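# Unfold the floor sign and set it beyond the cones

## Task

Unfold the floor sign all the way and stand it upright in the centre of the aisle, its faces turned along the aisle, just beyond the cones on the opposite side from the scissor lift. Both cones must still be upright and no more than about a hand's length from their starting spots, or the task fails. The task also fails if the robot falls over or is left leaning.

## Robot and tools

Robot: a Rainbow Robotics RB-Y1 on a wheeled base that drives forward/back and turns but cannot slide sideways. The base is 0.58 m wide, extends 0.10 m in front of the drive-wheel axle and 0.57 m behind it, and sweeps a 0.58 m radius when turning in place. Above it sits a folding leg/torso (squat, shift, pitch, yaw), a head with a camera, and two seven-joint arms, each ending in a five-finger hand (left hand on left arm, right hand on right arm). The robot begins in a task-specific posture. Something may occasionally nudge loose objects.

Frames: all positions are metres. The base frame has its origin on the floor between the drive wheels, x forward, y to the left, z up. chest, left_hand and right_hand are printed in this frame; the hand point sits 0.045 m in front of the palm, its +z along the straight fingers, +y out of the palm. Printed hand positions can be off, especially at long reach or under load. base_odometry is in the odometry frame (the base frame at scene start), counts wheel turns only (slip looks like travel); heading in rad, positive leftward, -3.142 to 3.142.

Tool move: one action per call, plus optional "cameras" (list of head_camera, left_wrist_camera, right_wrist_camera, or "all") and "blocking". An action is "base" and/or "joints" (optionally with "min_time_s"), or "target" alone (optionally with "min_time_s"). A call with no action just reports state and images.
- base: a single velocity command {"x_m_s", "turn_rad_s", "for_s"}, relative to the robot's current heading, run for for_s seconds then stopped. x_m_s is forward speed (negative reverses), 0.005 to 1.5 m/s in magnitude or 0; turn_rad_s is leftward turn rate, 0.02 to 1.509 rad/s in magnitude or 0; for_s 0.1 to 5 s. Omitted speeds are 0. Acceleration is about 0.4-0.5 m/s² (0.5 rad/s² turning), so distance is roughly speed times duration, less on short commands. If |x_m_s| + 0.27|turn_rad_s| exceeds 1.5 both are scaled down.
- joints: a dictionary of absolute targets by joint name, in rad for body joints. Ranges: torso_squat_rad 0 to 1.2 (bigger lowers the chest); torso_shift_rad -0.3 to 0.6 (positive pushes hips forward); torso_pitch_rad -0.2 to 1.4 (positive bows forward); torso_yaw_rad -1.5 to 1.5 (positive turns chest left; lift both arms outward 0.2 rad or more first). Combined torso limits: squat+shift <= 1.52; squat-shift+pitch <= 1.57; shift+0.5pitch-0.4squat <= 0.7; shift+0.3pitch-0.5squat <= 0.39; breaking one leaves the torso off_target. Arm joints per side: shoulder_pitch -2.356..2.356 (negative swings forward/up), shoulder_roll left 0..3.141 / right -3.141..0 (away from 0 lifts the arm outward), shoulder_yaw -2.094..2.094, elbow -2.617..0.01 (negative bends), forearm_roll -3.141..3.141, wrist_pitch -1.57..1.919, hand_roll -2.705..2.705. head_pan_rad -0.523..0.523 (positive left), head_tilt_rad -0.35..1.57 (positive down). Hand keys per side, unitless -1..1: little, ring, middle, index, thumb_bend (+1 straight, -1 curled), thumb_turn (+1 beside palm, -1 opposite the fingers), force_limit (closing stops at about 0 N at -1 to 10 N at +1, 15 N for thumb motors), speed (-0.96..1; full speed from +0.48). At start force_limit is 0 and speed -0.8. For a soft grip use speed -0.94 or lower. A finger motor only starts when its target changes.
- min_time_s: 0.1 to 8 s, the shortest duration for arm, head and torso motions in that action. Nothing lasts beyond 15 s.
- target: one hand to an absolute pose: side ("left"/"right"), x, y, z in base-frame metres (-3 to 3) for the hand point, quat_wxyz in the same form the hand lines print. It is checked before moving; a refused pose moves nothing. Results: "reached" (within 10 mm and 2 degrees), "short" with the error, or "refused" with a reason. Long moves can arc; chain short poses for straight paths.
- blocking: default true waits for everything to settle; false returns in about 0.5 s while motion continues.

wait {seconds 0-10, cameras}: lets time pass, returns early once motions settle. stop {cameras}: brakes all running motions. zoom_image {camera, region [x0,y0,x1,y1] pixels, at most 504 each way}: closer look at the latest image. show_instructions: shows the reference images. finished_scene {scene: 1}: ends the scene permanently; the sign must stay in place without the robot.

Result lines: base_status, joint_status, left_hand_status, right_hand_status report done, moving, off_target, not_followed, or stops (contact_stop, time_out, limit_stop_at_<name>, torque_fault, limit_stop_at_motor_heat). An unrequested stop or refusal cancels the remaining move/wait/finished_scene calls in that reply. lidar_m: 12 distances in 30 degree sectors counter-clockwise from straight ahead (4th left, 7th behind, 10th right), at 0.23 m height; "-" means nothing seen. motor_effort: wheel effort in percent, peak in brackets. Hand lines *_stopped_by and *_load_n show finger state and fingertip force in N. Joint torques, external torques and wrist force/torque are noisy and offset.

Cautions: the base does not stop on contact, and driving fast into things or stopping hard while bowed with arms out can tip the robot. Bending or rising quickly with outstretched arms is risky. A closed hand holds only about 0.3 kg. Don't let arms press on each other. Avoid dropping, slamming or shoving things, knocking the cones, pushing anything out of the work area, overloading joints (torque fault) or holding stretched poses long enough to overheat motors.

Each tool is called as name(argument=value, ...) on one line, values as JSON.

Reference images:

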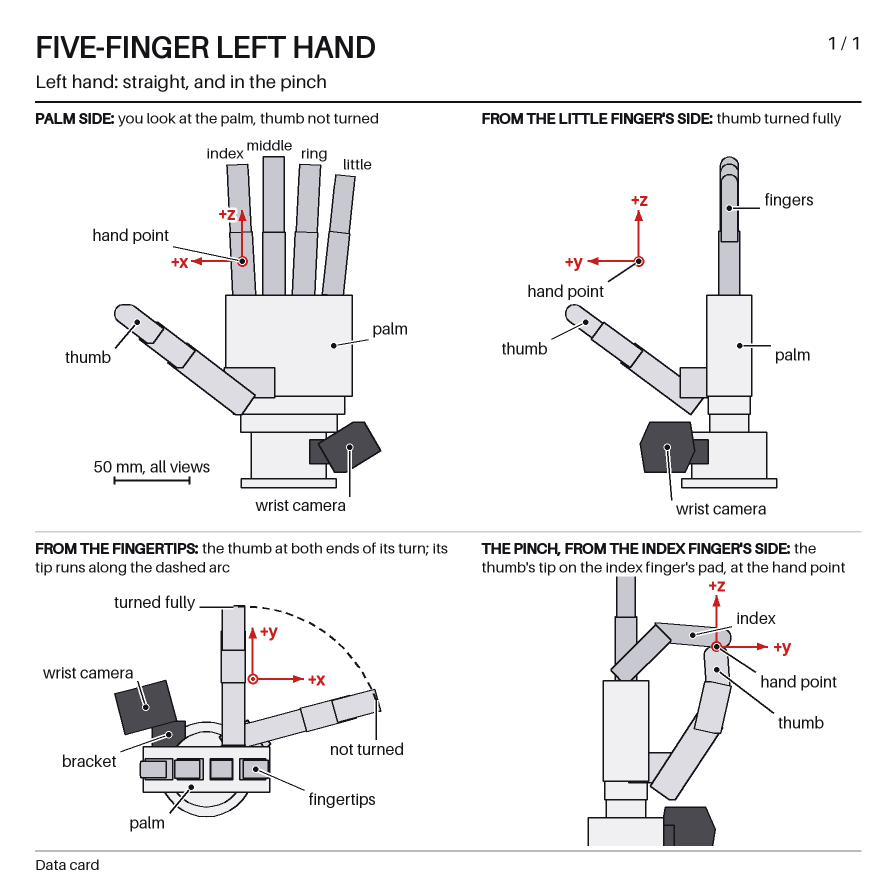

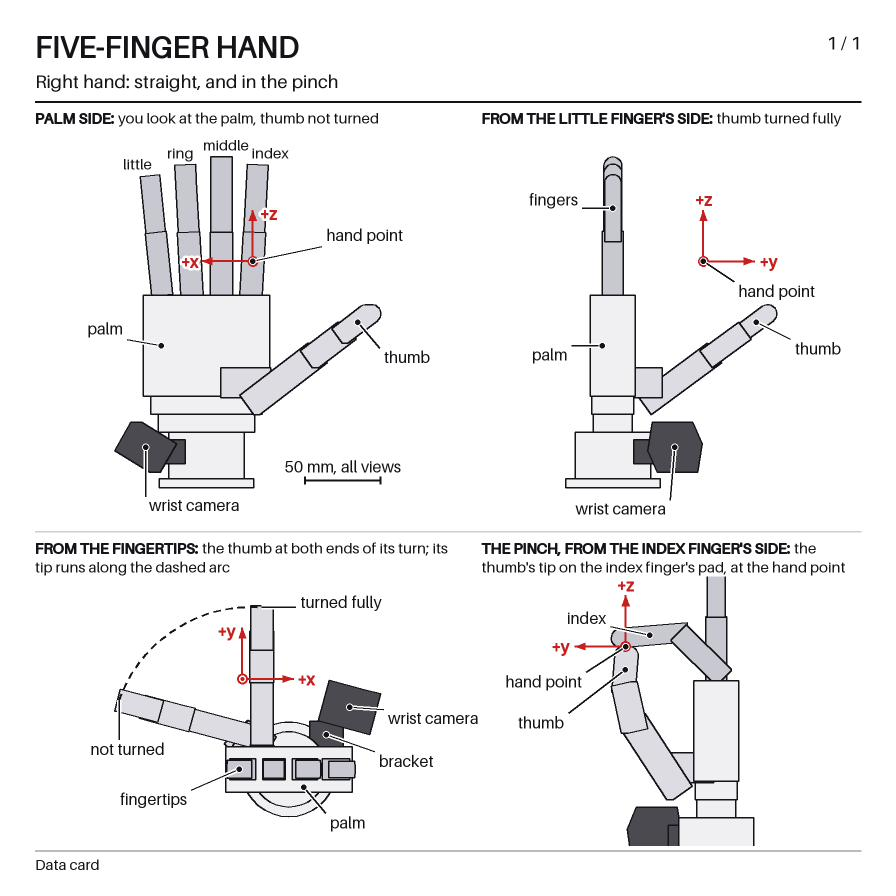

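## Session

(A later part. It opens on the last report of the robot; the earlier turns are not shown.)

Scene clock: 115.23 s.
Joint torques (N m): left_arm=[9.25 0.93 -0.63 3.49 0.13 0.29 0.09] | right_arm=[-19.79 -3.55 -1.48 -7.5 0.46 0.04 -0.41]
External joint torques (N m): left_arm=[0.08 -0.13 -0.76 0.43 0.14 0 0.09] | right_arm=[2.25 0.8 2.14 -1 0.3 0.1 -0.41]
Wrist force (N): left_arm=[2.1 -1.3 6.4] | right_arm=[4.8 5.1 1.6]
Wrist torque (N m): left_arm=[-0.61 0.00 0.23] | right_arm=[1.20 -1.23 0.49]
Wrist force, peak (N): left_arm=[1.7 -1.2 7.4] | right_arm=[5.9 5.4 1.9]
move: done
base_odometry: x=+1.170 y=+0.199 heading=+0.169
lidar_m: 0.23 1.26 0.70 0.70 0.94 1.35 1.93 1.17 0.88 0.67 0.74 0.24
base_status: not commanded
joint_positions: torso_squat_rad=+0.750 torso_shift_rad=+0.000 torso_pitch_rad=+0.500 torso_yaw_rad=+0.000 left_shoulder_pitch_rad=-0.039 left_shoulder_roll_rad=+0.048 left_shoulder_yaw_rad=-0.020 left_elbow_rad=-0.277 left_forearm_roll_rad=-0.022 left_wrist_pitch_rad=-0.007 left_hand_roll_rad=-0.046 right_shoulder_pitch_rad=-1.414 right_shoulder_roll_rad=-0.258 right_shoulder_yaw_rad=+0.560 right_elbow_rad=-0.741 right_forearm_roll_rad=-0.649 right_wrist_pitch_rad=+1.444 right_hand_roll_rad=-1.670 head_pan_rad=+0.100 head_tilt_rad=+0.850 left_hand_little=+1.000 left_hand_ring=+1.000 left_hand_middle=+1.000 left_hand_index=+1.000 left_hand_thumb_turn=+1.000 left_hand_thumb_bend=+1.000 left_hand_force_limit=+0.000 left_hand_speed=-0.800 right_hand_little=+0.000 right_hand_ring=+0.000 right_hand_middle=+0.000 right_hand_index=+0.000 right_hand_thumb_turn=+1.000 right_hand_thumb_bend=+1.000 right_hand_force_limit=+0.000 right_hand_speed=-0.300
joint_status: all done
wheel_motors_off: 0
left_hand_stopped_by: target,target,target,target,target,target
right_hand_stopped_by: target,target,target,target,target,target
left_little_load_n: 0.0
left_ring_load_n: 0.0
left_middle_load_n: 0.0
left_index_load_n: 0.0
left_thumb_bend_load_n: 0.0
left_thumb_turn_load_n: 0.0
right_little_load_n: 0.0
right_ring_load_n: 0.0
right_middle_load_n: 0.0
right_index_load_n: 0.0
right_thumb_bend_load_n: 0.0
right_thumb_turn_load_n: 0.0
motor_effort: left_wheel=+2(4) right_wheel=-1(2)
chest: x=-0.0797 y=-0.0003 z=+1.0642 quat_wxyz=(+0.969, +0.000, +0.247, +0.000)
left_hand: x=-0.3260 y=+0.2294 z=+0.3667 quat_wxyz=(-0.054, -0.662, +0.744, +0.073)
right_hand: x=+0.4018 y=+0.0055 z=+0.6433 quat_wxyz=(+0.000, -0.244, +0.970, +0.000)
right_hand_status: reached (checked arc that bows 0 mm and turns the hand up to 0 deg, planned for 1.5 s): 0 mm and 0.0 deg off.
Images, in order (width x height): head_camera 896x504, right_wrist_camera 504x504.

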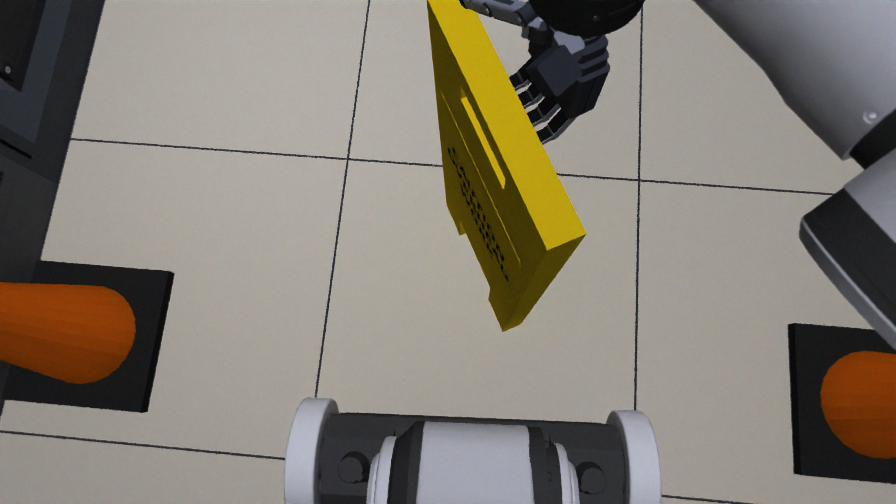

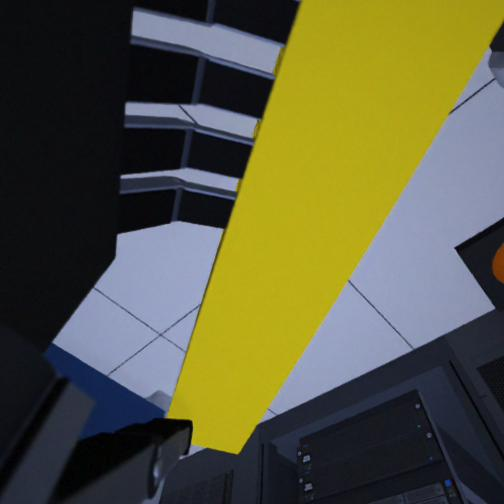

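move(target={"side": "right", "x": 0.3935, "y": 0.0209, "z": 0.643, "quat_wxyz": [0, -0.2445, 0.9697, 0]}, min_time_s=1.5, cameras=["head_camera", "right_wrist_camera"])

Scene clock: 117.30 s.
Joint torques (N m): left_arm=[8.89 0.79 -1.01 3.45 0.06 0.1 0.23] | right_arm=[-19.5 -2.92 -1.09 -7.73 0.5 -0.13 -0.21]
External joint torques (N m): left_arm=[-0.28 -0.26 -1.14 0.38 0.08 -0.2 0.23] | right_arm=[2.34 0.86 2.59 -1.14 0.35 -0.07 -0.21]
Wrist force (N): left_arm=[1.6 -1.1 5.9] | right_arm=[5.9 4.9 2.1]
Wrist torque (N m): left_arm=[-0.51 0.04 0.19] | right_arm=[1.14 -1.40 0.58]
Wrist force, peak (N): left_arm=[1.5 -1.9 7.2] | right_arm=[6.1 5.1 1.6]
move: done
base_odometry: x=+1.170 y=+0.199 heading=+0.169
lidar_m: 0.24 1.26 0.70 0.70 0.95 1.35 1.93 1.18 0.88 0.66 0.72 0.24
base_status: not commanded
joint_positions: torso_squat_rad=+0.750 torso_shift_rad=+0.000 torso_pitch_rad=+0.500 torso_yaw_rad=+0.000 left_shoulder_pitch_rad=-0.039 left_shoulder_roll_rad=+0.048 left_shoulder_yaw_rad=-0.020 left_elbow_rad=-0.277 left_forearm_roll_rad=-0.022 left_wrist_pitch_rad=-0.007 left_hand_roll_rad=-0.046 right_shoulder_pitch_rad=-1.408 right_shoulder_roll_rad=-0.234 right_shoulder_yaw_rad=+0.571 right_elbow_rad=-0.768 right_forearm_roll_rad=-0.637 right_wrist_pitch_rad=+1.458 right_hand_roll_rad=-1.710 head_pan_rad=+0.100 head_tilt_rad=+0.850 left_hand_little=+1.000 left_hand_ring=+1.000 left_hand_middle=+1.000 left_hand_index=+1.000 left_hand_thumb_turn=+1.000 left_hand_thumb_bend=+1.000 left_hand_force_limit=+0.000 left_hand_speed=-0.800 right_hand_little=+0.000 right_hand_ring=+0.000 right_hand_middle=+0.000 right_hand_index=+0.000 right_hand_thumb_turn=+1.000 right_hand_thumb_bend=+1.000 right_hand_force_limit=+0.000 right_hand_speed=-0.300
joint_status: all done
wheel_motors_off: 0
left_hand_stopped_by: target,target,target,target,target,target
right_hand_stopped_by: target,target,target,target,target,target
left_little_load_n: 0.0
left_ring_load_n: 0.0
left_middle_load_n: 0.0
left_index_load_n: 0.0
left_thumb_bend_load_n: -0.5
left_thumb_turn_load_n: 0.0
right_little_load_n: 0.0
right_ring_load_n: 0.0
right_middle_load_n: 0.0
right_index_load_n: 0.0
right_thumb_bend_load_n: 0.0
right_thumb_turn_load_n: 0.0
motor_effort: left_wheel=+0(4) right_wheel=-1(2)
chest: x=-0.0797 y=-0.0003 z=+1.0642 quat_wxyz=(+0.969, +0.000, +0.247, +0.000)
left_hand: x=-0.3260 y=+0.2294 z=+0.3667 quat_wxyz=(-0.054, -0.662, +0.744, +0.073)
right_hand: x=+0.3937 y=+0.0206 z=+0.6434 quat_wxyz=(-0.001, -0.245, +0.970, +0.001)
right_hand_status: reached (checked arc that bows 1 mm and turns the hand up to 0 deg, planned for 1.5 s): 0 mm and 0.1 deg off.
Images, in order (width x height): head_camera 896x504, right_wrist_camera 504x504.

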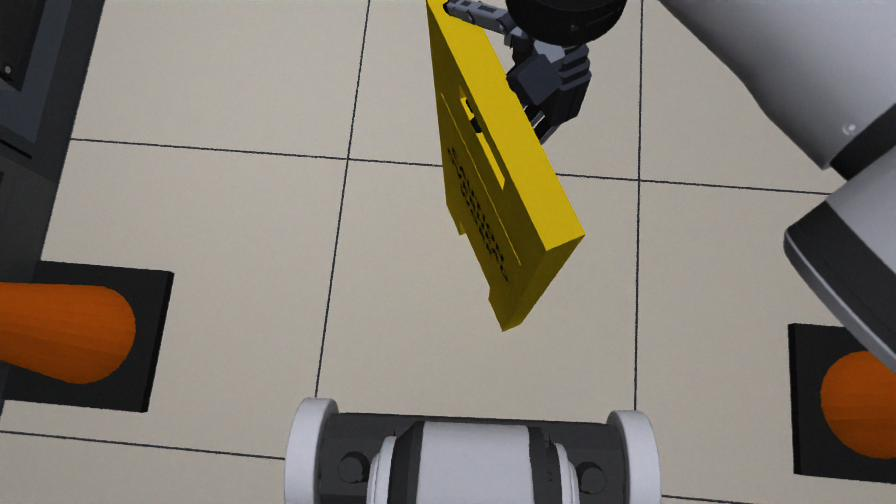

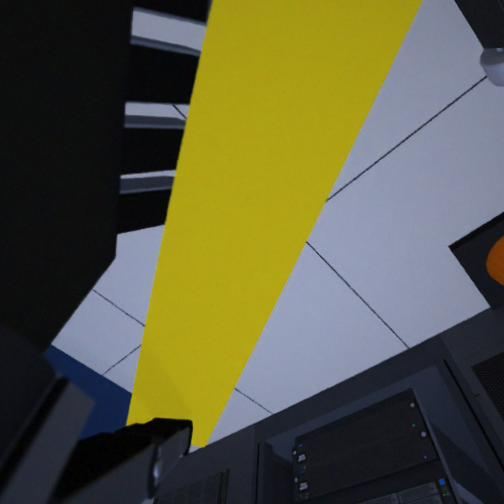

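move(target={"side": "right", "x": 0.3935, "y": 0.0209, "z": 0.647, "quat_wxyz": [0, -0.2445, 0.9697, 0]}, min_time_s=0.7)

move(joints={"right_hand_thumb_turn": -1.0, "right_hand_speed": -0.6, "right_hand_force_limit": -0.8}, cameras=["head_camera", "right_wrist_camera"])

Scene clock: 118.60 s.
Joint torques (N m): left_arm=[8.71 1.13 -0.58 3.55 0.08 0.12 0.05] | right_arm=[-22.3 -5.13 -3.05 -8.24 0.35 0.07 -0.04]
External joint torques (N m): left_arm=[-0.46 0.07 -0.71 0.48 0.1 -0.18 0.05] | right_arm=[-0.49 -1.34 0.74 -1.62 0.19 0.12 -0.04]
Wrist force (N): left_arm=[2.2 -1.6 6.7] | right_arm=[5.3 4.5 8.5]
Wrist torque (N m): left_arm=[-0.64 -0.03 0.25] | right_arm=[0.87 -1.61 0.56]
Wrist force, peak (N): left_arm=[1.8 -0.8 7.8] | right_arm=[5.7 5.8 11.0]
move: done
base_odometry: x=+1.170 y=+0.199 heading=+0.169
lidar_m: 0.25 1.27 0.70 0.70 0.95 1.35 1.92 1.17 0.88 0.67 0.72 0.24
base_status: not commanded
joint_positions: torso_squat_rad=+0.750 torso_shift_rad=+0.000 torso_pitch_rad=+0.500 torso_yaw_rad=+0.000 left_shoulder_pitch_rad=-0.039 left_shoulder_roll_rad=+0.048 left_shoulder_yaw_rad=-0.020 left_elbow_rad=-0.277 left_forearm_roll_rad=-0.022 left_wrist_pitch_rad=-0.007 left_hand_roll_rad=-0.046 right_shoulder_pitch_rad=-1.404 right_shoulder_roll_rad=-0.240 right_shoulder_yaw_rad=+0.571 right_elbow_rad=-0.791 right_forearm_roll_rad=-0.637 right_wrist_pitch_rad=+1.473 right_hand_roll_rad=-1.719 head_pan_rad=+0.100 head_tilt_rad=+0.850 left_hand_little=+1.000 left_hand_ring=+1.000 left_hand_middle=+1.000 left_hand_index=+1.000 left_hand_thumb_turn=+1.000 left_hand_thumb_bend=+1.000 left_hand_force_limit=+0.000 left_hand_speed=-0.800 right_hand_little=+0.000 right_hand_ring=+0.000 right_hand_middle=+0.000 right_hand_index=+0.000 right_hand_thumb_turn=+1.000 right_hand_thumb_bend=+1.000 right_hand_force_limit=+0.000 right_hand_speed=-0.300
joint_status: all done
wheel_motors_off: 0
left_hand_stopped_by: target,target,target,target,target,target
right_hand_stopped_by: target,target,target,target,target,target
left_little_load_n: 0.0
left_ring_load_n: 0.0
left_middle_load_n: 0.0
left_index_load_n: 0.0
left_thumb_bend_load_n: 0.0
left_thumb_turn_load_n: 0.5
right_little_load_n: 1.0
right_ring_load_n: 1.5
right_middle_load_n: 0.0
right_index_load_n: 1.0
right_thumb_bend_load_n: 0.0
right_thumb_turn_load_n: 0.0
motor_effort: left_wheel=-1(4) right_wheel=-1(2)
chest: x=-0.0797 y=-0.0003 z=+1.0642 quat_wxyz=(+0.969, +0.000, +0.247, +0.000)
left_hand: x=-0.3261 y=+0.2294 z=+0.3667 quat_wxyz=(-0.054, -0.662, +0.744, +0.073)
right_hand: x=+0.3933 y=+0.0209 z=+0.6466 quat_wxyz=(-0.001, -0.245, +0.970, +0.000)
right_hand_status: reached (checked arc that bows 1 mm and turns the hand up to 0 deg, planned for 0.7 s): 0 mm and 0.1 deg off.
pictures: none

Scene clock: 121.67 s.
Joint torques (N m): left_arm=[8.88 0.84 -0.22 3.46 0 0.14 0.15] | right_arm=[-22.29 -4.97 -2.77 -8.58 0.22 0.13 -0.3]
External joint torques (N m): left_arm=[-0.29 -0.21 -0.34 0.39 0.01 -0.16 0.15] | right_arm=[-0.49 -1.19 1.02 -1.97 0.07 0.18 -0.3]
Wrist force (N): left_arm=[1.2 -1.7 6.6] | right_arm=[4.3 5.1 8.8]
Wrist torque (N m): left_arm=[-0.64 0.15 0.21] | right_arm=[0.96 -1.46 0.52]
Wrist force, peak (N): left_arm=[2.3 -1.7 7.0] | right_arm=[4.9 5.6 10.0]
move: done
base_odometry: x=+1.170 y=+0.199 heading=+0.169
lidar_m: 0.25 1.26 0.70 0.71 0.94 1.35 1.92 1.17 0.89 0.67 0.72 0.25
base_status: not commanded
joint_positions: torso_squat_rad=+0.750 torso_shift_rad=+0.000 torso_pitch_rad=+0.500 torso_yaw_rad=+0.000 left_shoulder_pitch_rad=-0.039 left_shoulder_roll_rad=+0.048 left_shoulder_yaw_rad=-0.020 left_elbow_rad=-0.277 left_forearm_roll_rad=-0.022 left_wrist_pitch_rad=-0.007 left_hand_roll_rad=-0.046 right_shoulder_pitch_rad=-1.404 right_shoulder_roll_rad=-0.240 right_shoulder_yaw_rad=+0.571 right_elbow_rad=-0.791 right_forearm_roll_rad=-0.637 right_wrist_pitch_rad=+1.473 right_hand_roll_rad=-1.719 head_pan_rad=+0.100 head_tilt_rad=+0.850 left_hand_little=+1.000 left_hand_ring=+1.000 left_hand_middle=+1.000 left_hand_index=+1.000 left_hand_thumb_turn=+1.000 left_hand_thumb_bend=+1.000 left_hand_force_limit=+0.000 left_hand_speed=-0.800 right_hand_little=+0.000 right_hand_ring=+0.000 right_hand_middle=+0.000 right_hand_index=+0.000 right_hand_thumb_turn=-1.000 right_hand_thumb_bend=+1.000 right_hand_force_limit=-0.800 right_hand_speed=-0.600
joint_status: all done
wheel_motors_off: 0
left_hand_stopped_by: target,target,target,target,target,target
right_hand_stopped_by: target,target,target,target,target,target
left_little_load_n: 0.0
left_ring_load_n: 0.0
left_middle_load_n: 0.0
left_index_load_n: 0.5
left_thumb_bend_load_n: 0.0
left_thumb_turn_load_n: 0.0
right_little_load_n: 1.0
right_ring_load_n: 1.5
right_middle_load_n: 0.5
right_index_load_n: 1.0
right_thumb_bend_load_n: 0.0
right_thumb_turn_load_n: 0.0
motor_effort: left_wheel=+1(5) right_wheel=-1(2)
chest: x=-0.0797 y=-0.0003 z=+1.0642 quat_wxyz=(+0.969, +0.000, +0.247, +0.000)
left_hand: x=-0.3261 y=+0.2294 z=+0.3667 quat_wxyz=(-0.054, -0.662, +0.744, +0.073)
right_hand: x=+0.3933 y=+0.0209 z=+0.6466 quat_wxyz=(-0.001, -0.245, +0.970, +0.000)
Images, in order (width x height): head_camera 896x504, right_wrist_camera 504x504.

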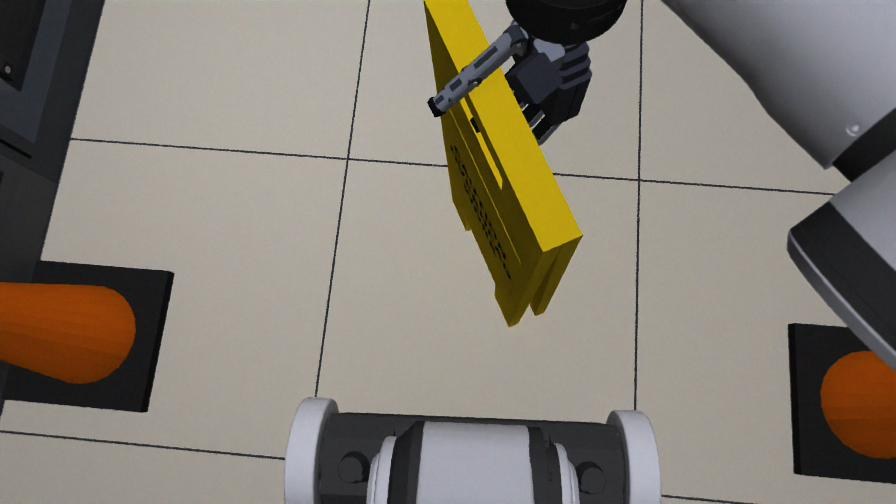

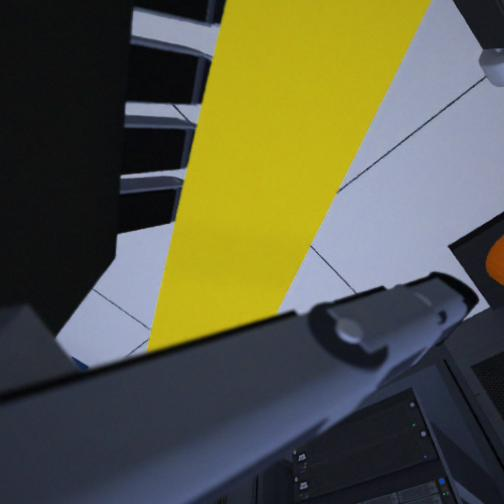

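move(joints={"right_hand_thumb_bend": -0.2, "right_hand_speed": -0.8, "right_hand_force_limit": -0.8}, cameras=["head_camera", "right_wrist_camera"])

Scene clock: 127.77 s.
Joint torques (N m): left_arm=[9.35 0.81 -0.82 3.58 -0.04 0.26 0.21] | right_arm=[-22.41 -5.01 -2.91 -8.34 0.23 0.21 -0.33]
External joint torques (N m): left_arm=[0.18 -0.25 -0.95 0.51 -0.03 -0.04 0.21] | right_arm=[-0.61 -1.23 0.87 -1.73 0.08 0.25 -0.33]
Wrist force (N): left_arm=[1.7 -1.6 6.5] | right_arm=[4.8 5.0 8.6]
Wrist torque (N m): left_arm=[-0.65 0.03 0.23] | right_arm=[0.95 -1.56 0.55]
Wrist force, peak (N): left_arm=[2.4 -1.5 7.2] | right_arm=[5.5 5.6 9.4]
move: off_target
base_odometry: x=+1.170 y=+0.199 heading=+0.169
lidar_m: 0.25 1.26 0.70 0.71 0.95 1.35 1.93 1.17 0.88 0.67 0.73 0.24
base_status: not commanded
joint_positions: torso_squat_rad=+0.750 torso_shift_rad=+0.000 torso_pitch_rad=+0.500 torso_yaw_rad=+0.000 left_shoulder_pitch_rad=-0.039 left_shoulder_roll_rad=+0.048 left_shoulder_yaw_rad=-0.020 left_elbow_rad=-0.277 left_forearm_roll_rad=-0.022 left_wrist_pitch_rad=-0.007 left_hand_roll_rad=-0.046 right_shoulder_pitch_rad=-1.404 right_shoulder_roll_rad=-0.240 right_shoulder_yaw_rad=+0.571 right_elbow_rad=-0.791 right_forearm_roll_rad=-0.637 right_wrist_pitch_rad=+1.473 right_hand_roll_rad=-1.719 head_pan_rad=+0.100 head_tilt_rad=+0.850 left_hand_little=+1.000 left_hand_ring=+1.000 left_hand_middle=+1.000 left_hand_index=+1.000 left_hand_thumb_turn=+1.000 left_hand_thumb_bend=+1.000 left_hand_force_limit=+0.000 left_hand_speed=-0.800 right_hand_little=+0.000 right_hand_ring=+0.000 right_hand_middle=+0.000 right_hand_index=+0.000 right_hand_thumb_turn=-1.000 right_hand_thumb_bend=+0.372 right_hand_force_limit=-0.800 right_hand_speed=-0.800
joint_status: right_hand_thumb_bend off_target (ended at +0.372, target -0.200); the others done
wheel_motors_off: 0
left_hand_stopped_by: target,target,target,target,target,target
right_hand_stopped_by: target,target,target,target,force,target
left_little_load_n: 0.0
left_ring_load_n: 0.0
left_middle_load_n: 0.0
left_index_load_n: 0.0
left_thumb_bend_load_n: 0.0
left_thumb_turn_load_n: 0.0
right_little_load_n: 1.0
right_ring_load_n: 2.0
right_middle_load_n: 0.0
right_index_load_n: 1.0
right_thumb_bend_load_n: 1.5
right_thumb_turn_load_n: 0.0
motor_effort: left_wheel=-1(4) right_wheel=-1(2)
chest: x=-0.0797 y=-0.0003 z=+1.0642 quat_wxyz=(+0.969, +0.000, +0.247, +0.000)
left_hand: x=-0.3261 y=+0.2294 z=+0.3667 quat_wxyz=(-0.054, -0.662, +0.744, +0.073)
right_hand: x=+0.3933 y=+0.0209 z=+0.6466 quat_wxyz=(-0.001, -0.245, +0.970, +0.000)
Images, in order (width x height): head_camera 896x504, right_wrist_camera 504x504.

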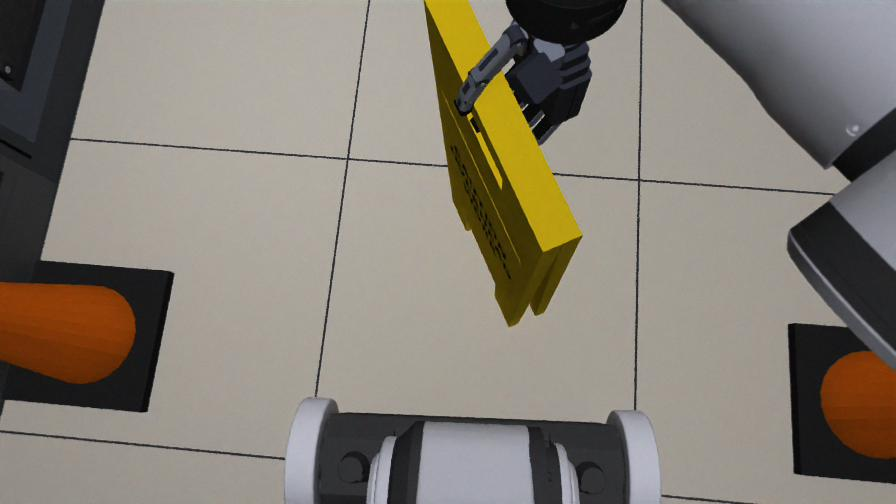

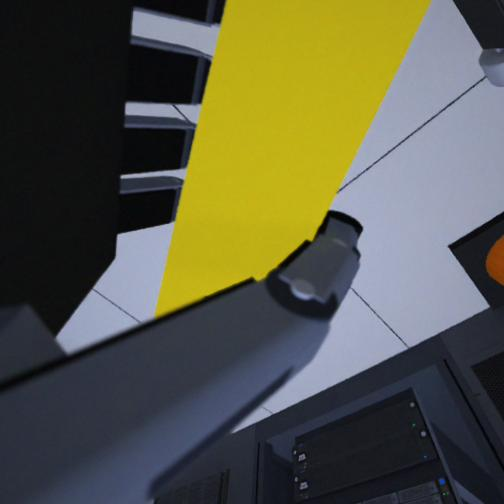

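move(target={"side": "right", "x": 0.3935, "y": 0.0209, "z": 0.70, "quat_wxyz": [0, -0.2445, 0.9697, 0]}, min_time_s=2.5, cameras=["head_camera", "right_wrist_camera"])

Scene clock: 130.83 s.
Joint torques (N m): left_arm=[9.59 1.15 -0.67 3.48 -0.25 0.07 0.19] | right_arm=[-24.62 -5.69 -7.54 -9.54 -0.29 0.03 -0.27]
External joint torques (N m): left_arm=[0.42 0.09 -0.79 0.42 -0.24 -0.23 0.19] | right_arm=[-2.62 -1.45 -2.78 -2.85 -0.44 0.07 -0.27]
Wrist force (N): left_arm=[2.0 -1.0 6.0] | right_arm=[5.0 5.6 10.3]
Wrist torque (N m): left_arm=[-0.51 0.00 0.22] | right_arm=[1.01 -1.58 0.53]
Wrist force, peak (N): left_arm=[2.6 -1.5 7.0] | right_arm=[5.4 6.3 11.0]
move: done
base_odometry: x=+1.170 y=+0.199 heading=+0.169
lidar_m: 0.25 1.27 0.70 0.70 0.96 1.35 1.92 1.18 0.88 0.66 0.73 0.23
base_status: not commanded
joint_positions: torso_squat_rad=+0.750 torso_shift_rad=+0.000 torso_pitch_rad=+0.500 torso_yaw_rad=+0.000 left_shoulder_pitch_rad=-0.039 left_shoulder_roll_rad=+0.048 left_shoulder_yaw_rad=-0.020 left_elbow_rad=-0.277 left_forearm_roll_rad=-0.022 left_wrist_pitch_rad=-0.007 left_hand_roll_rad=-0.046 right_shoulder_pitch_rad=-1.416 right_shoulder_roll_rad=-0.304 right_shoulder_yaw_rad=+0.549 right_elbow_rad=-0.996 right_forearm_roll_rad=-0.672 right_wrist_pitch_rad=+1.657 right_hand_roll_rad=-1.783 head_pan_rad=+0.100 head_tilt_rad=+0.850 left_hand_little=+1.000 left_hand_ring=+1.000 left_hand_middle=+1.000 left_hand_index=+1.000 left_hand_thumb_turn=+1.000 left_hand_thumb_bend=+1.000 left_hand_force_limit=+0.000 left_hand_speed=-0.800 right_hand_little=+0.000 right_hand_ring=+0.000 right_hand_middle=+0.000 right_hand_index=+0.000 right_hand_thumb_turn=-1.000 right_hand_thumb_bend=+0.372 right_hand_force_limit=-0.800 right_hand_speed=-0.800
joint_status: all done
wheel_motors_off: 0
left_hand_stopped_by: target,target,target,target,target,target
right_hand_stopped_by: target,target,target,target,force,target
left_little_load_n: 0.0
left_ring_load_n: -0.5
left_middle_load_n: -0.5
left_index_load_n: 0.0
left_thumb_bend_load_n: 0.0
left_thumb_turn_load_n: 0.0
right_little_load_n: 1.0
right_ring_load_n: 2.0
right_middle_load_n: 1.0
right_index_load_n: 1.5
right_thumb_bend_load_n: 1.5
right_thumb_turn_load_n: 0.0
motor_effort: left_wheel=-3(4) right_wheel=-2(2)
chest: x=-0.0797 y=-0.0003 z=+1.0642 quat_wxyz=(+0.969, +0.000, +0.247, +0.000)
left_hand: x=-0.3261 y=+0.2294 z=+0.3667 quat_wxyz=(-0.054, -0.662, +0.744, +0.073)
right_hand: x=+0.3929 y=+0.0203 z=+0.6989 quat_wxyz=(-0.004, -0.246, +0.969, -0.001)
right_hand_status: reached (checked arc that bows 6 mm and turns the hand up to 1 deg, planned for 2.5 s): 1 mm and 0.5 deg off.
Images, in order (width x height): head_camera 896x504, right_wrist_camera 504x504.

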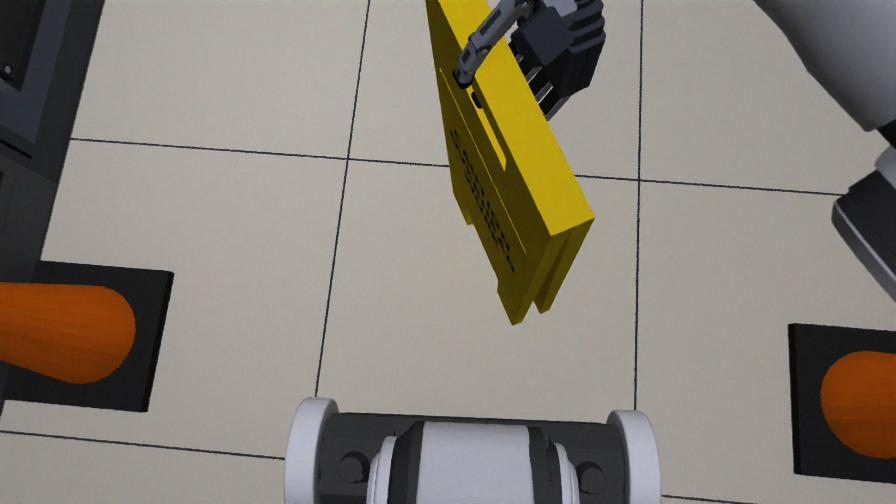

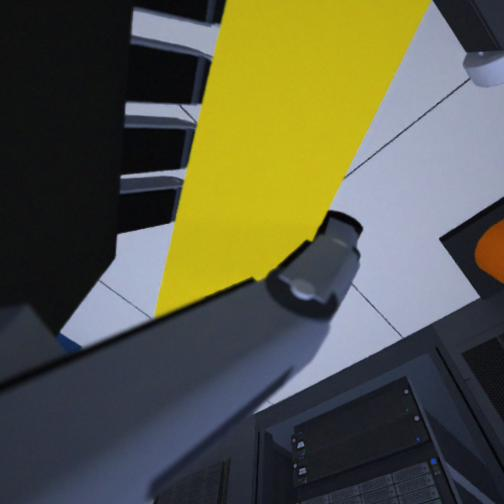

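move(target={"side": "right", "x": 0.385, "y": 0.045, "z": 0.71, "quat_wxyz": [0, -0.5, 0.8660, 0]}, min_time_s=3, cameras=["head_camera", "right_wrist_camera"])

Scene clock: 134.47 s.
Joint torques (N m): left_arm=[8.9 1.56 -0.82 3.36 0.03 0.23 0.18] | right_arm=[-26.66 -5.11 -2.49 -7.32 -0.27 -0.13 0.14]
External joint torques (N m): left_arm=[-0.27 0.5 -0.95 0.29 0.04 -0.07 0.18] | right_arm=[-2.95 -0.32 1.06 -1.33 -0.43 -0.09 0.14]
Wrist force (N): left_arm=[1.8 -1.4 6.7] | right_arm=[5.0 5.8 10.4]
Wrist torque (N m): left_arm=[-0.62 0.05 0.26] | right_arm=[1.05 -1.69 0.70]
Wrist force, peak (N): left_arm=[2.0 -1.8 7.3] | right_arm=[5.5 5.3 11.3]
move: done
base_odometry: x=+1.170 y=+0.199 heading=+0.169
lidar_m: 0.32 0.47 0.70 0.70 0.95 1.35 1.93 1.17 0.89 0.66 0.73 0.32
base_status: not commanded
joint_positions: torso_squat_rad=+0.750 torso_shift_rad=+0.000 torso_pitch_rad=+0.500 torso_yaw_rad=+0.000 left_shoulder_pitch_rad=-0.039 left_shoulder_roll_rad=+0.048 left_shoulder_yaw_rad=-0.020 left_elbow_rad=-0.277 left_forearm_roll_rad=-0.022 left_wrist_pitch_rad=-0.007 left_hand_roll_rad=-0.046 right_shoulder_pitch_rad=-1.635 right_shoulder_roll_rad=-0.202 right_shoulder_yaw_rad=+0.628 right_elbow_rad=-0.621 right_forearm_roll_rad=-0.761 right_wrist_pitch_rad=+1.508 right_hand_roll_rad=-1.181 head_pan_rad=+0.100 head_tilt_rad=+0.850 left_hand_little=+1.000 left_hand_ring=+1.000 left_hand_middle=+1.000 left_hand_index=+1.000 left_hand_thumb_turn=+1.000 left_hand_thumb_bend=+1.000 left_hand_force_limit=+0.000 left_hand_speed=-0.800 right_hand_little=+0.000 right_hand_ring=+0.000 right_hand_middle=+0.000 right_hand_index=+0.000 right_hand_thumb_turn=-1.000 right_hand_thumb_bend=+0.372 right_hand_force_limit=-0.800 right_hand_speed=-0.800
joint_status: all done
wheel_motors_off: 0
left_hand_stopped_by: target,target,target,target,target,target
right_hand_stopped_by: target,target,target,target,force,target
left_little_load_n: 0.0
left_ring_load_n: 0.0
left_middle_load_n: 0.0
left_index_load_n: 0.0
left_thumb_bend_load_n: 0.0
left_thumb_turn_load_n: 0.0
right_little_load_n: 1.5
right_ring_load_n: 2.0
right_middle_load_n: 0.5
right_index_load_n: 1.0
right_thumb_bend_load_n: 2.0
right_thumb_turn_load_n: 0.5
motor_effort: left_wheel=-1(5) right_wheel=-1(2)
chest: x=-0.0796 y=-0.0003 z=+1.0642 quat_wxyz=(+0.969, +0.000, +0.247, +0.000)
left_hand: x=-0.3261 y=+0.2294 z=+0.3667 quat_wxyz=(-0.054, -0.662, +0.744, +0.073)
right_hand: x=+0.3840 y=+0.0444 z=+0.7096 quat_wxyz=(+0.004, -0.499, +0.867, -0.001)
right_hand_status: reached (checked arc that bows 7 mm and turns the hand up to 31 deg, planned for 3.0 s): 1 mm and 0.5 deg off.
Images, in order (width x height): head_camera 896x504, right_wrist_camera 504x504.

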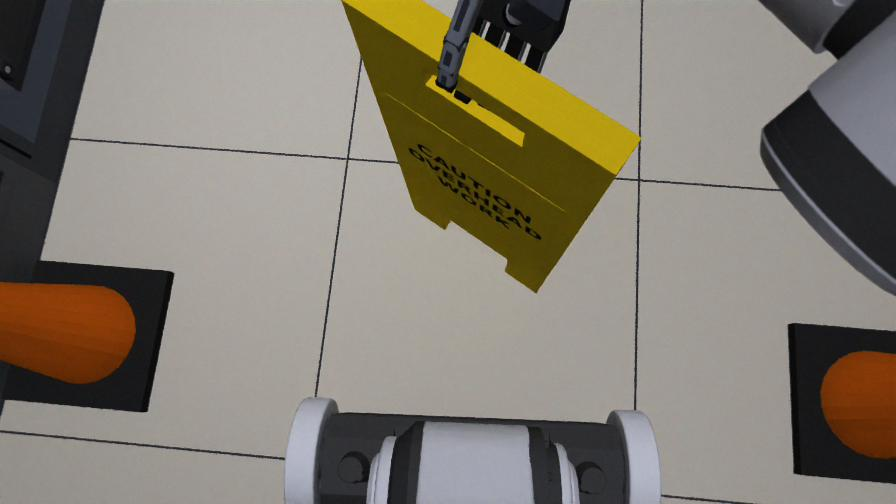

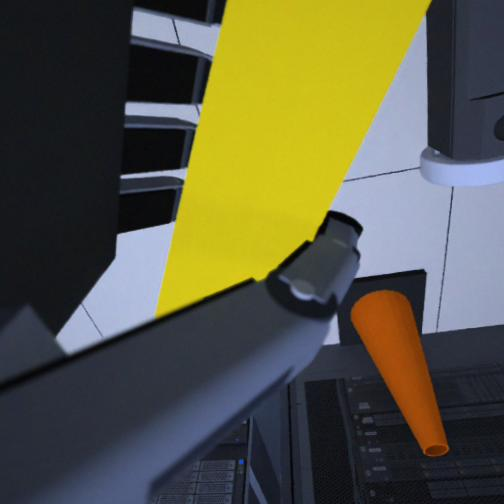

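move(target={"side": "right", "x": 0.355, "y": 0.07, "z": 0.72, "quat_wxyz": [0, -0.7071, 0.7071, 0]}, min_time_s=3, cameras=["head_camera", "right_wrist_camera"])

Scene clock: 137.90 s.
Joint torques (N m): left_arm=[8.9 0.99 -0.99 3.48 0.17 0.11 0.07] | right_arm=[-26.67 -5.24 0.25 -6.49 -0.13 0.04 0.02]
External joint torques (N m): left_arm=[-0.27 -0.07 -1.12 0.41 0.18 -0.19 0.07] | right_arm=[-2.84 -0.14 1.88 -1.12 -0.31 0.09 0.02]
Wrist force (N): left_arm=[1.4 -1.6 6.4] | right_arm=[5.0 5.1 10.7]
Wrist torque (N m): left_arm=[-0.63 0.12 0.23] | right_arm=[0.87 -1.54 0.61]
Wrist force, peak (N): left_arm=[2.3 -1.1 7.5] | right_arm=[5.5 5.6 11.1]
move: done
base_odometry: x=+1.170 y=+0.199 heading=+0.169
lidar_m: 0.35 0.38 0.71 0.70 0.95 1.35 1.92 1.17 0.88 0.67 0.73 0.37
base_status: not commanded
joint_positions: torso_squat_rad=+0.750 torso_shift_rad=+0.000 torso_pitch_rad=+0.500 torso_yaw_rad=+0.000 left_shoulder_pitch_rad=-0.039 left_shoulder_roll_rad=+0.048 left_shoulder_yaw_rad=-0.020 left_elbow_rad=-0.277 left_forearm_roll_rad=-0.022 left_wrist_pitch_rad=-0.007 left_hand_roll_rad=-0.046 right_shoulder_pitch_rad=-1.828 right_shoulder_roll_rad=-0.028 right_shoulder_yaw_rad=+0.666 right_elbow_rad=-0.267 right_forearm_roll_rad=-0.828 right_wrist_pitch_rad=+1.382 right_hand_roll_rad=-0.629 head_pan_rad=+0.100 head_tilt_rad=+0.850 left_hand_little=+1.000 left_hand_ring=+1.000 left_hand_middle=+1.000 left_hand_index=+1.000 left_hand_thumb_turn=+1.000 left_hand_thumb_bend=+1.000 left_hand_force_limit=+0.000 left_hand_speed=-0.800 right_hand_little=+0.000 right_hand_ring=+0.000 right_hand_middle=+0.000 right_hand_index=+0.000 right_hand_thumb_turn=-1.000 right_hand_thumb_bend=+0.372 right_hand_force_limit=-0.800 right_hand_speed=-0.800
joint_status: all done
wheel_motors_off: 0
left_hand_stopped_by: target,target,target,target,target,target
right_hand_stopped_by: target,target,target,target,force,target
left_little_load_n: 0.0
left_ring_load_n: 0.0
left_middle_load_n: 0.0
left_index_load_n: 0.0
left_thumb_bend_load_n: 0.0
left_thumb_turn_load_n: 0.0
right_little_load_n: 1.0
right_ring_load_n: 2.0
right_middle_load_n: 0.5
right_index_load_n: 1.5
right_thumb_bend_load_n: 1.5
right_thumb_turn_load_n: 0.5
motor_effort: left_wheel=-1(5) right_wheel=-1(2)
chest: x=-0.0796 y=-0.0003 z=+1.0642 quat_wxyz=(+0.969, +0.000, +0.247, +0.000)
left_hand: x=-0.3261 y=+0.2294 z=+0.3667 quat_wxyz=(-0.054, -0.662, +0.744, +0.073)
right_hand: x=+0.3542 y=+0.0695 z=+0.7197 quat_wxyz=(+0.011, -0.705, +0.709, -0.003)
right_hand_status: reached (checked arc that bows 13 mm and turns the hand up to 30 deg, as near as the solve gets, planned for 3.0 s): 1 mm and 1.3 deg off.
Images, in order (width x height): head_camera 896x504, right_wrist_camera 504x504.

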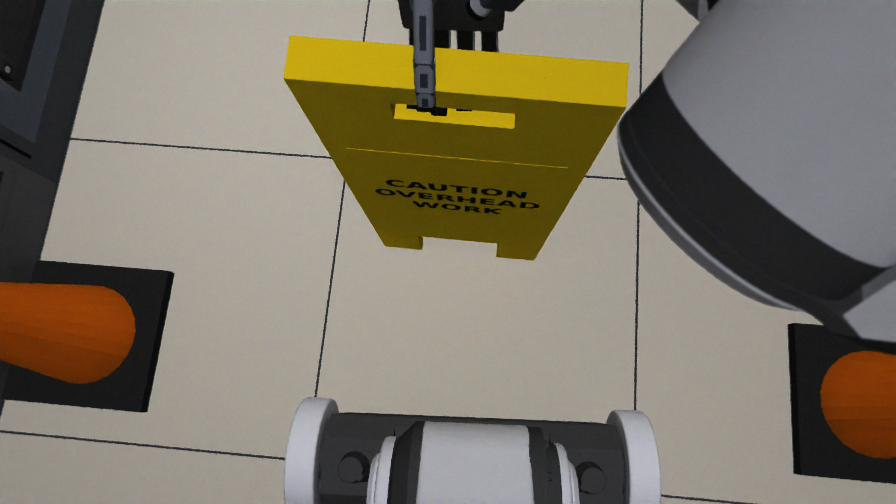

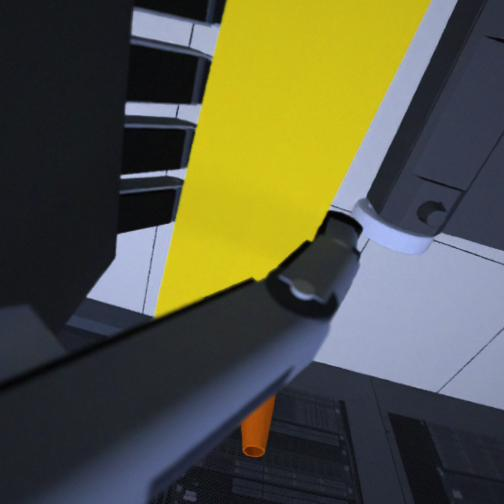

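move(base={"x_m_s": -0.12, "for_s": 4.8}, cameras=["head_camera"])

Scene clock: 144.33 s.
Joint torques (N m): left_arm=[8.31 0.89 -0.56 3.51 -0.09 0.15 0.29] | right_arm=[-26.5 -5.84 0.16 -6.74 -0.11 -0.12 0.09]
External joint torques (N m): left_arm=[-0.87 -0.17 -0.69 0.44 -0.08 -0.15 0.29] | right_arm=[-2.68 -0.74 1.79 -1.36 -0.29 -0.06 0.09]
Wrist force (N): left_arm=[1.5 -1.3 6.4] | right_arm=[4.9 5.4 10.3]
Wrist torque (N m): left_arm=[-0.59 0.07 0.20] | right_arm=[0.96 -1.53 0.68]
Wrist force, peak (N): left_arm=[1.8 -2.3 7.4] | right_arm=[5.8 5.6 11.0]
move: done
base_odometry: x=+0.602 y=+0.103 heading=+0.168
lidar_m: 0.35 0.38 0.95 0.93 0.98 1.38 1.35 1.14 0.85 0.83 0.88 0.36
base_status: done (sent for 4.8 of 4.8 s)
joint_positions: torso_squat_rad=+0.750 torso_shift_rad=+0.000 torso_pitch_rad=+0.500 torso_yaw_rad=+0.000 left_shoulder_pitch_rad=-0.039 left_shoulder_roll_rad=+0.048 left_shoulder_yaw_rad=-0.020 left_elbow_rad=-0.277 left_forearm_roll_rad=-0.022 left_wrist_pitch_rad=-0.007 left_hand_roll_rad=-0.046 right_shoulder_pitch_rad=-1.828 right_shoulder_roll_rad=-0.028 right_shoulder_yaw_rad=+0.666 right_elbow_rad=-0.267 right_forearm_roll_rad=-0.828 right_wrist_pitch_rad=+1.382 right_hand_roll_rad=-0.629 head_pan_rad=+0.100 head_tilt_rad=+0.850 left_hand_little=+1.000 left_hand_ring=+1.000 left_hand_middle=+1.000 left_hand_index=+1.000 left_hand_thumb_turn=+1.000 left_hand_thumb_bend=+1.000 left_hand_force_limit=+0.000 left_hand_speed=-0.800 right_hand_little=+0.000 right_hand_ring=+0.000 right_hand_middle=+0.000 right_hand_index=+0.000 right_hand_thumb_turn=-1.000 right_hand_thumb_bend=+0.372 right_hand_force_limit=-0.800 right_hand_speed=-0.800
joint_status: not commanded
wheel_motors_off: 0
left_hand_stopped_by: target,target,target,target,target,target
right_hand_stopped_by: target,target,target,target,force,target
left_little_load_n: 0.0
left_ring_load_n: 0.0
left_middle_load_n: 0.0
left_index_load_n: 0.0
left_thumb_bend_load_n: 0.0
left_thumb_turn_load_n: -0.5
right_little_load_n: 1.5
right_ring_load_n: 2.0
right_middle_load_n: 0.5
right_index_load_n: 1.0
right_thumb_bend_load_n: 1.0
right_thumb_turn_load_n: 0.5
motor_effort: left_wheel=-2(24) right_wheel=+6(19)
chest: x=-0.0796 y=-0.0003 z=+1.0642 quat_wxyz=(+0.969, +0.000, +0.247, +0.000)
left_hand: x=-0.3262 y=+0.2294 z=+0.3667 quat_wxyz=(-0.054, -0.662, +0.744, +0.073)
right_hand: x=+0.3542 y=+0.0696 z=+0.7196 quat_wxyz=(+0.011, -0.705, +0.709, -0.003)
Images, in order (width x height): head_camera 896x504.

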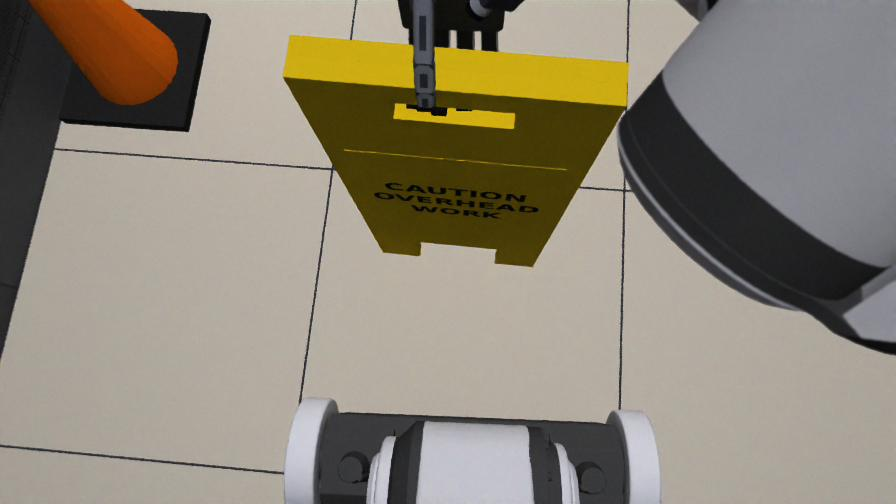

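move(cameras=["all"])

Scene clock: 145.03 s.
Joint torques (N m): left_arm=[8.97 1.22 -1.12 3.48 -0.02 0.11 0.33] | right_arm=[-26.52 -6.13 0.04 -6.69 -0.26 -0.03 0.11]
External joint torques (N m): left_arm=[-0.21 0.17 -1.25 0.41 -0.01 -0.19 0.33] | right_arm=[-2.7 -1.03 1.67 -1.31 -0.44 0.02 0.11]
Wrist force (N): left_arm=[2.3 -2.1 6.6] | right_arm=[5.0 5.4 9.9]
Wrist torque (N m): left_arm=[-0.71 -0.03 0.22] | right_arm=[0.93 -1.52 0.64]
Wrist force, peak (N): left_arm=[2.0 -1.8 7.2] | right_arm=[5.3 5.3 10.8]
base_odometry: x=+0.602 y=+0.103 heading=+0.168
lidar_m: 0.34 0.37 0.95 0.92 0.98 1.38 1.35 1.14 0.86 0.83 0.87 0.36
base_status: done (sent for 4.8 of 4.8 s)
joint_positions: torso_squat_rad=+0.750 torso_shift_rad=+0.000 torso_pitch_rad=+0.500 torso_yaw_rad=+0.000 left_shoulder_pitch_rad=-0.039 left_shoulder_roll_rad=+0.048 left_shoulder_yaw_rad=-0.020 left_elbow_rad=-0.277 left_forearm_roll_rad=-0.022 left_wrist_pitch_rad=-0.007 left_hand_roll_rad=-0.046 right_shoulder_pitch_rad=-1.828 right_shoulder_roll_rad=-0.028 right_shoulder_yaw_rad=+0.666 right_elbow_rad=-0.267 right_forearm_roll_rad=-0.828 right_wrist_pitch_rad=+1.382 right_hand_roll_rad=-0.629 head_pan_rad=+0.100 head_tilt_rad=+0.850 left_hand_little=+1.000 left_hand_ring=+1.000 left_hand_middle=+1.000 left_hand_index=+1.000 left_hand_thumb_turn=+1.000 left_hand_thumb_bend=+1.000 left_hand_force_limit=+0.000 left_hand_speed=-0.800 right_hand_little=+0.000 right_hand_ring=+0.000 right_hand_middle=+0.000 right_hand_index=+0.000 right_hand_thumb_turn=-1.000 right_hand_thumb_bend=+0.372 right_hand_force_limit=-0.800 right_hand_speed=-0.800
joint_status: not commanded
wheel_motors_off: 0
left_hand_stopped_by: target,target,target,target,target,target
right_hand_stopped_by: target,target,target,target,force,target
left_little_load_n: 0.0
left_ring_load_n: 0.0
left_middle_load_n: 0.5
left_index_load_n: 0.0
left_thumb_bend_load_n: 0.0
left_thumb_turn_load_n: 0.0
right_little_load_n: 1.5
right_ring_load_n: 2.0
right_middle_load_n: 0.5
right_index_load_n: 1.0
right_thumb_bend_load_n: 0.5
right_thumb_turn_load_n: 0.0
motor_effort: left_wheel=-1(24) right_wheel=+6(19)
chest: x=-0.0796 y=-0.0003 z=+1.0642 quat_wxyz=(+0.969, +0.000, +0.247, +0.000) (m; base frame)
left_hand: x=-0.3262 y=+0.2294 z=+0.3667 quat_wxyz=(-0.054, -0.662, +0.744, +0.073) (m; base frame)
right_hand: x=+0.3542 y=+0.0696 z=+0.7196 quat_wxyz=(+0.011, -0.705, +0.709, -0.003) (m; base frame)
pictures: head_camera, left_wrist_camera, right_wrist_camera
Images, in order (width x height): head_camera 896x504, left_wrist_camera 504x504, right_wrist_camera 504x504.

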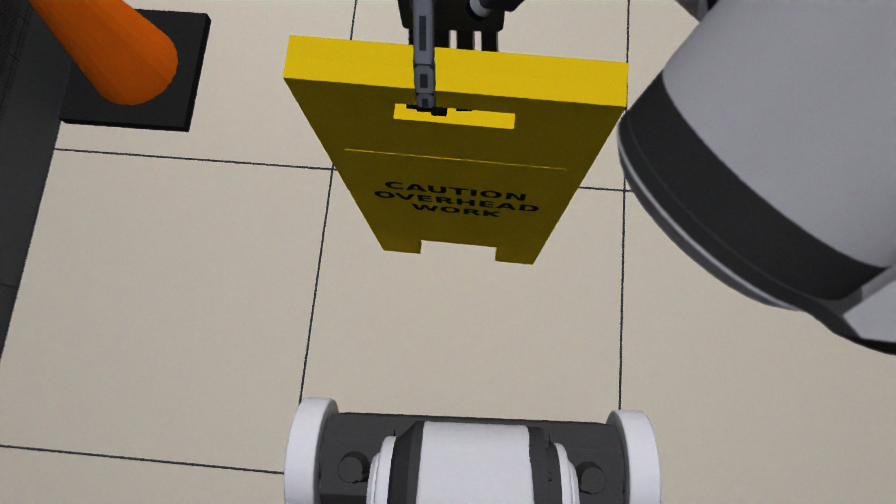

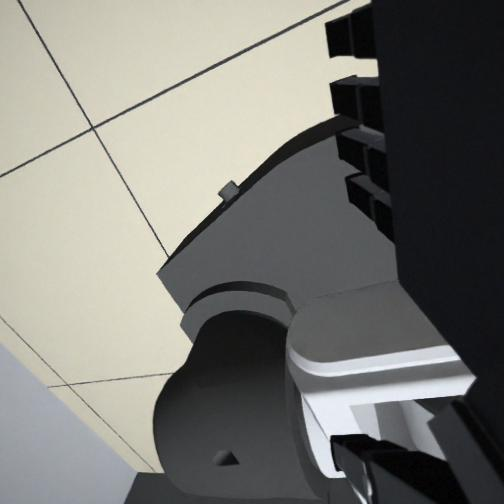

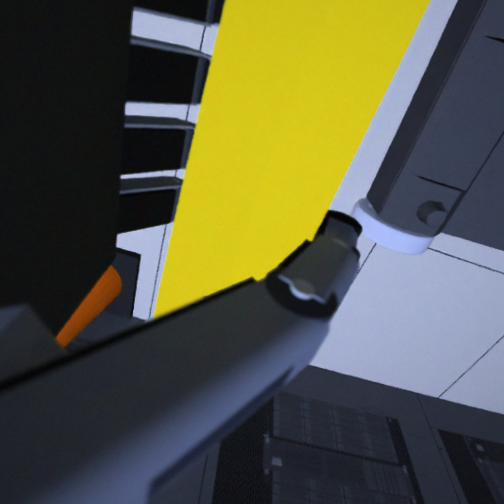

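zoom_image(camera="head_camera", region=[270, 20, 650, 290])

Scaled by 1.326 from the camera's image (finer frame: 1280x720).

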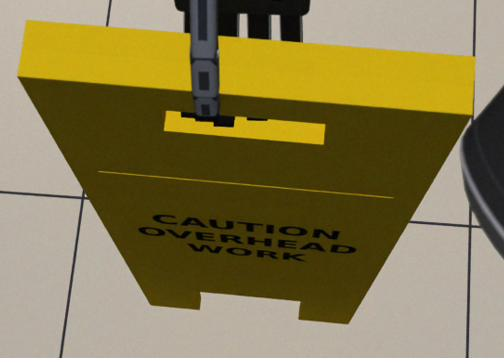

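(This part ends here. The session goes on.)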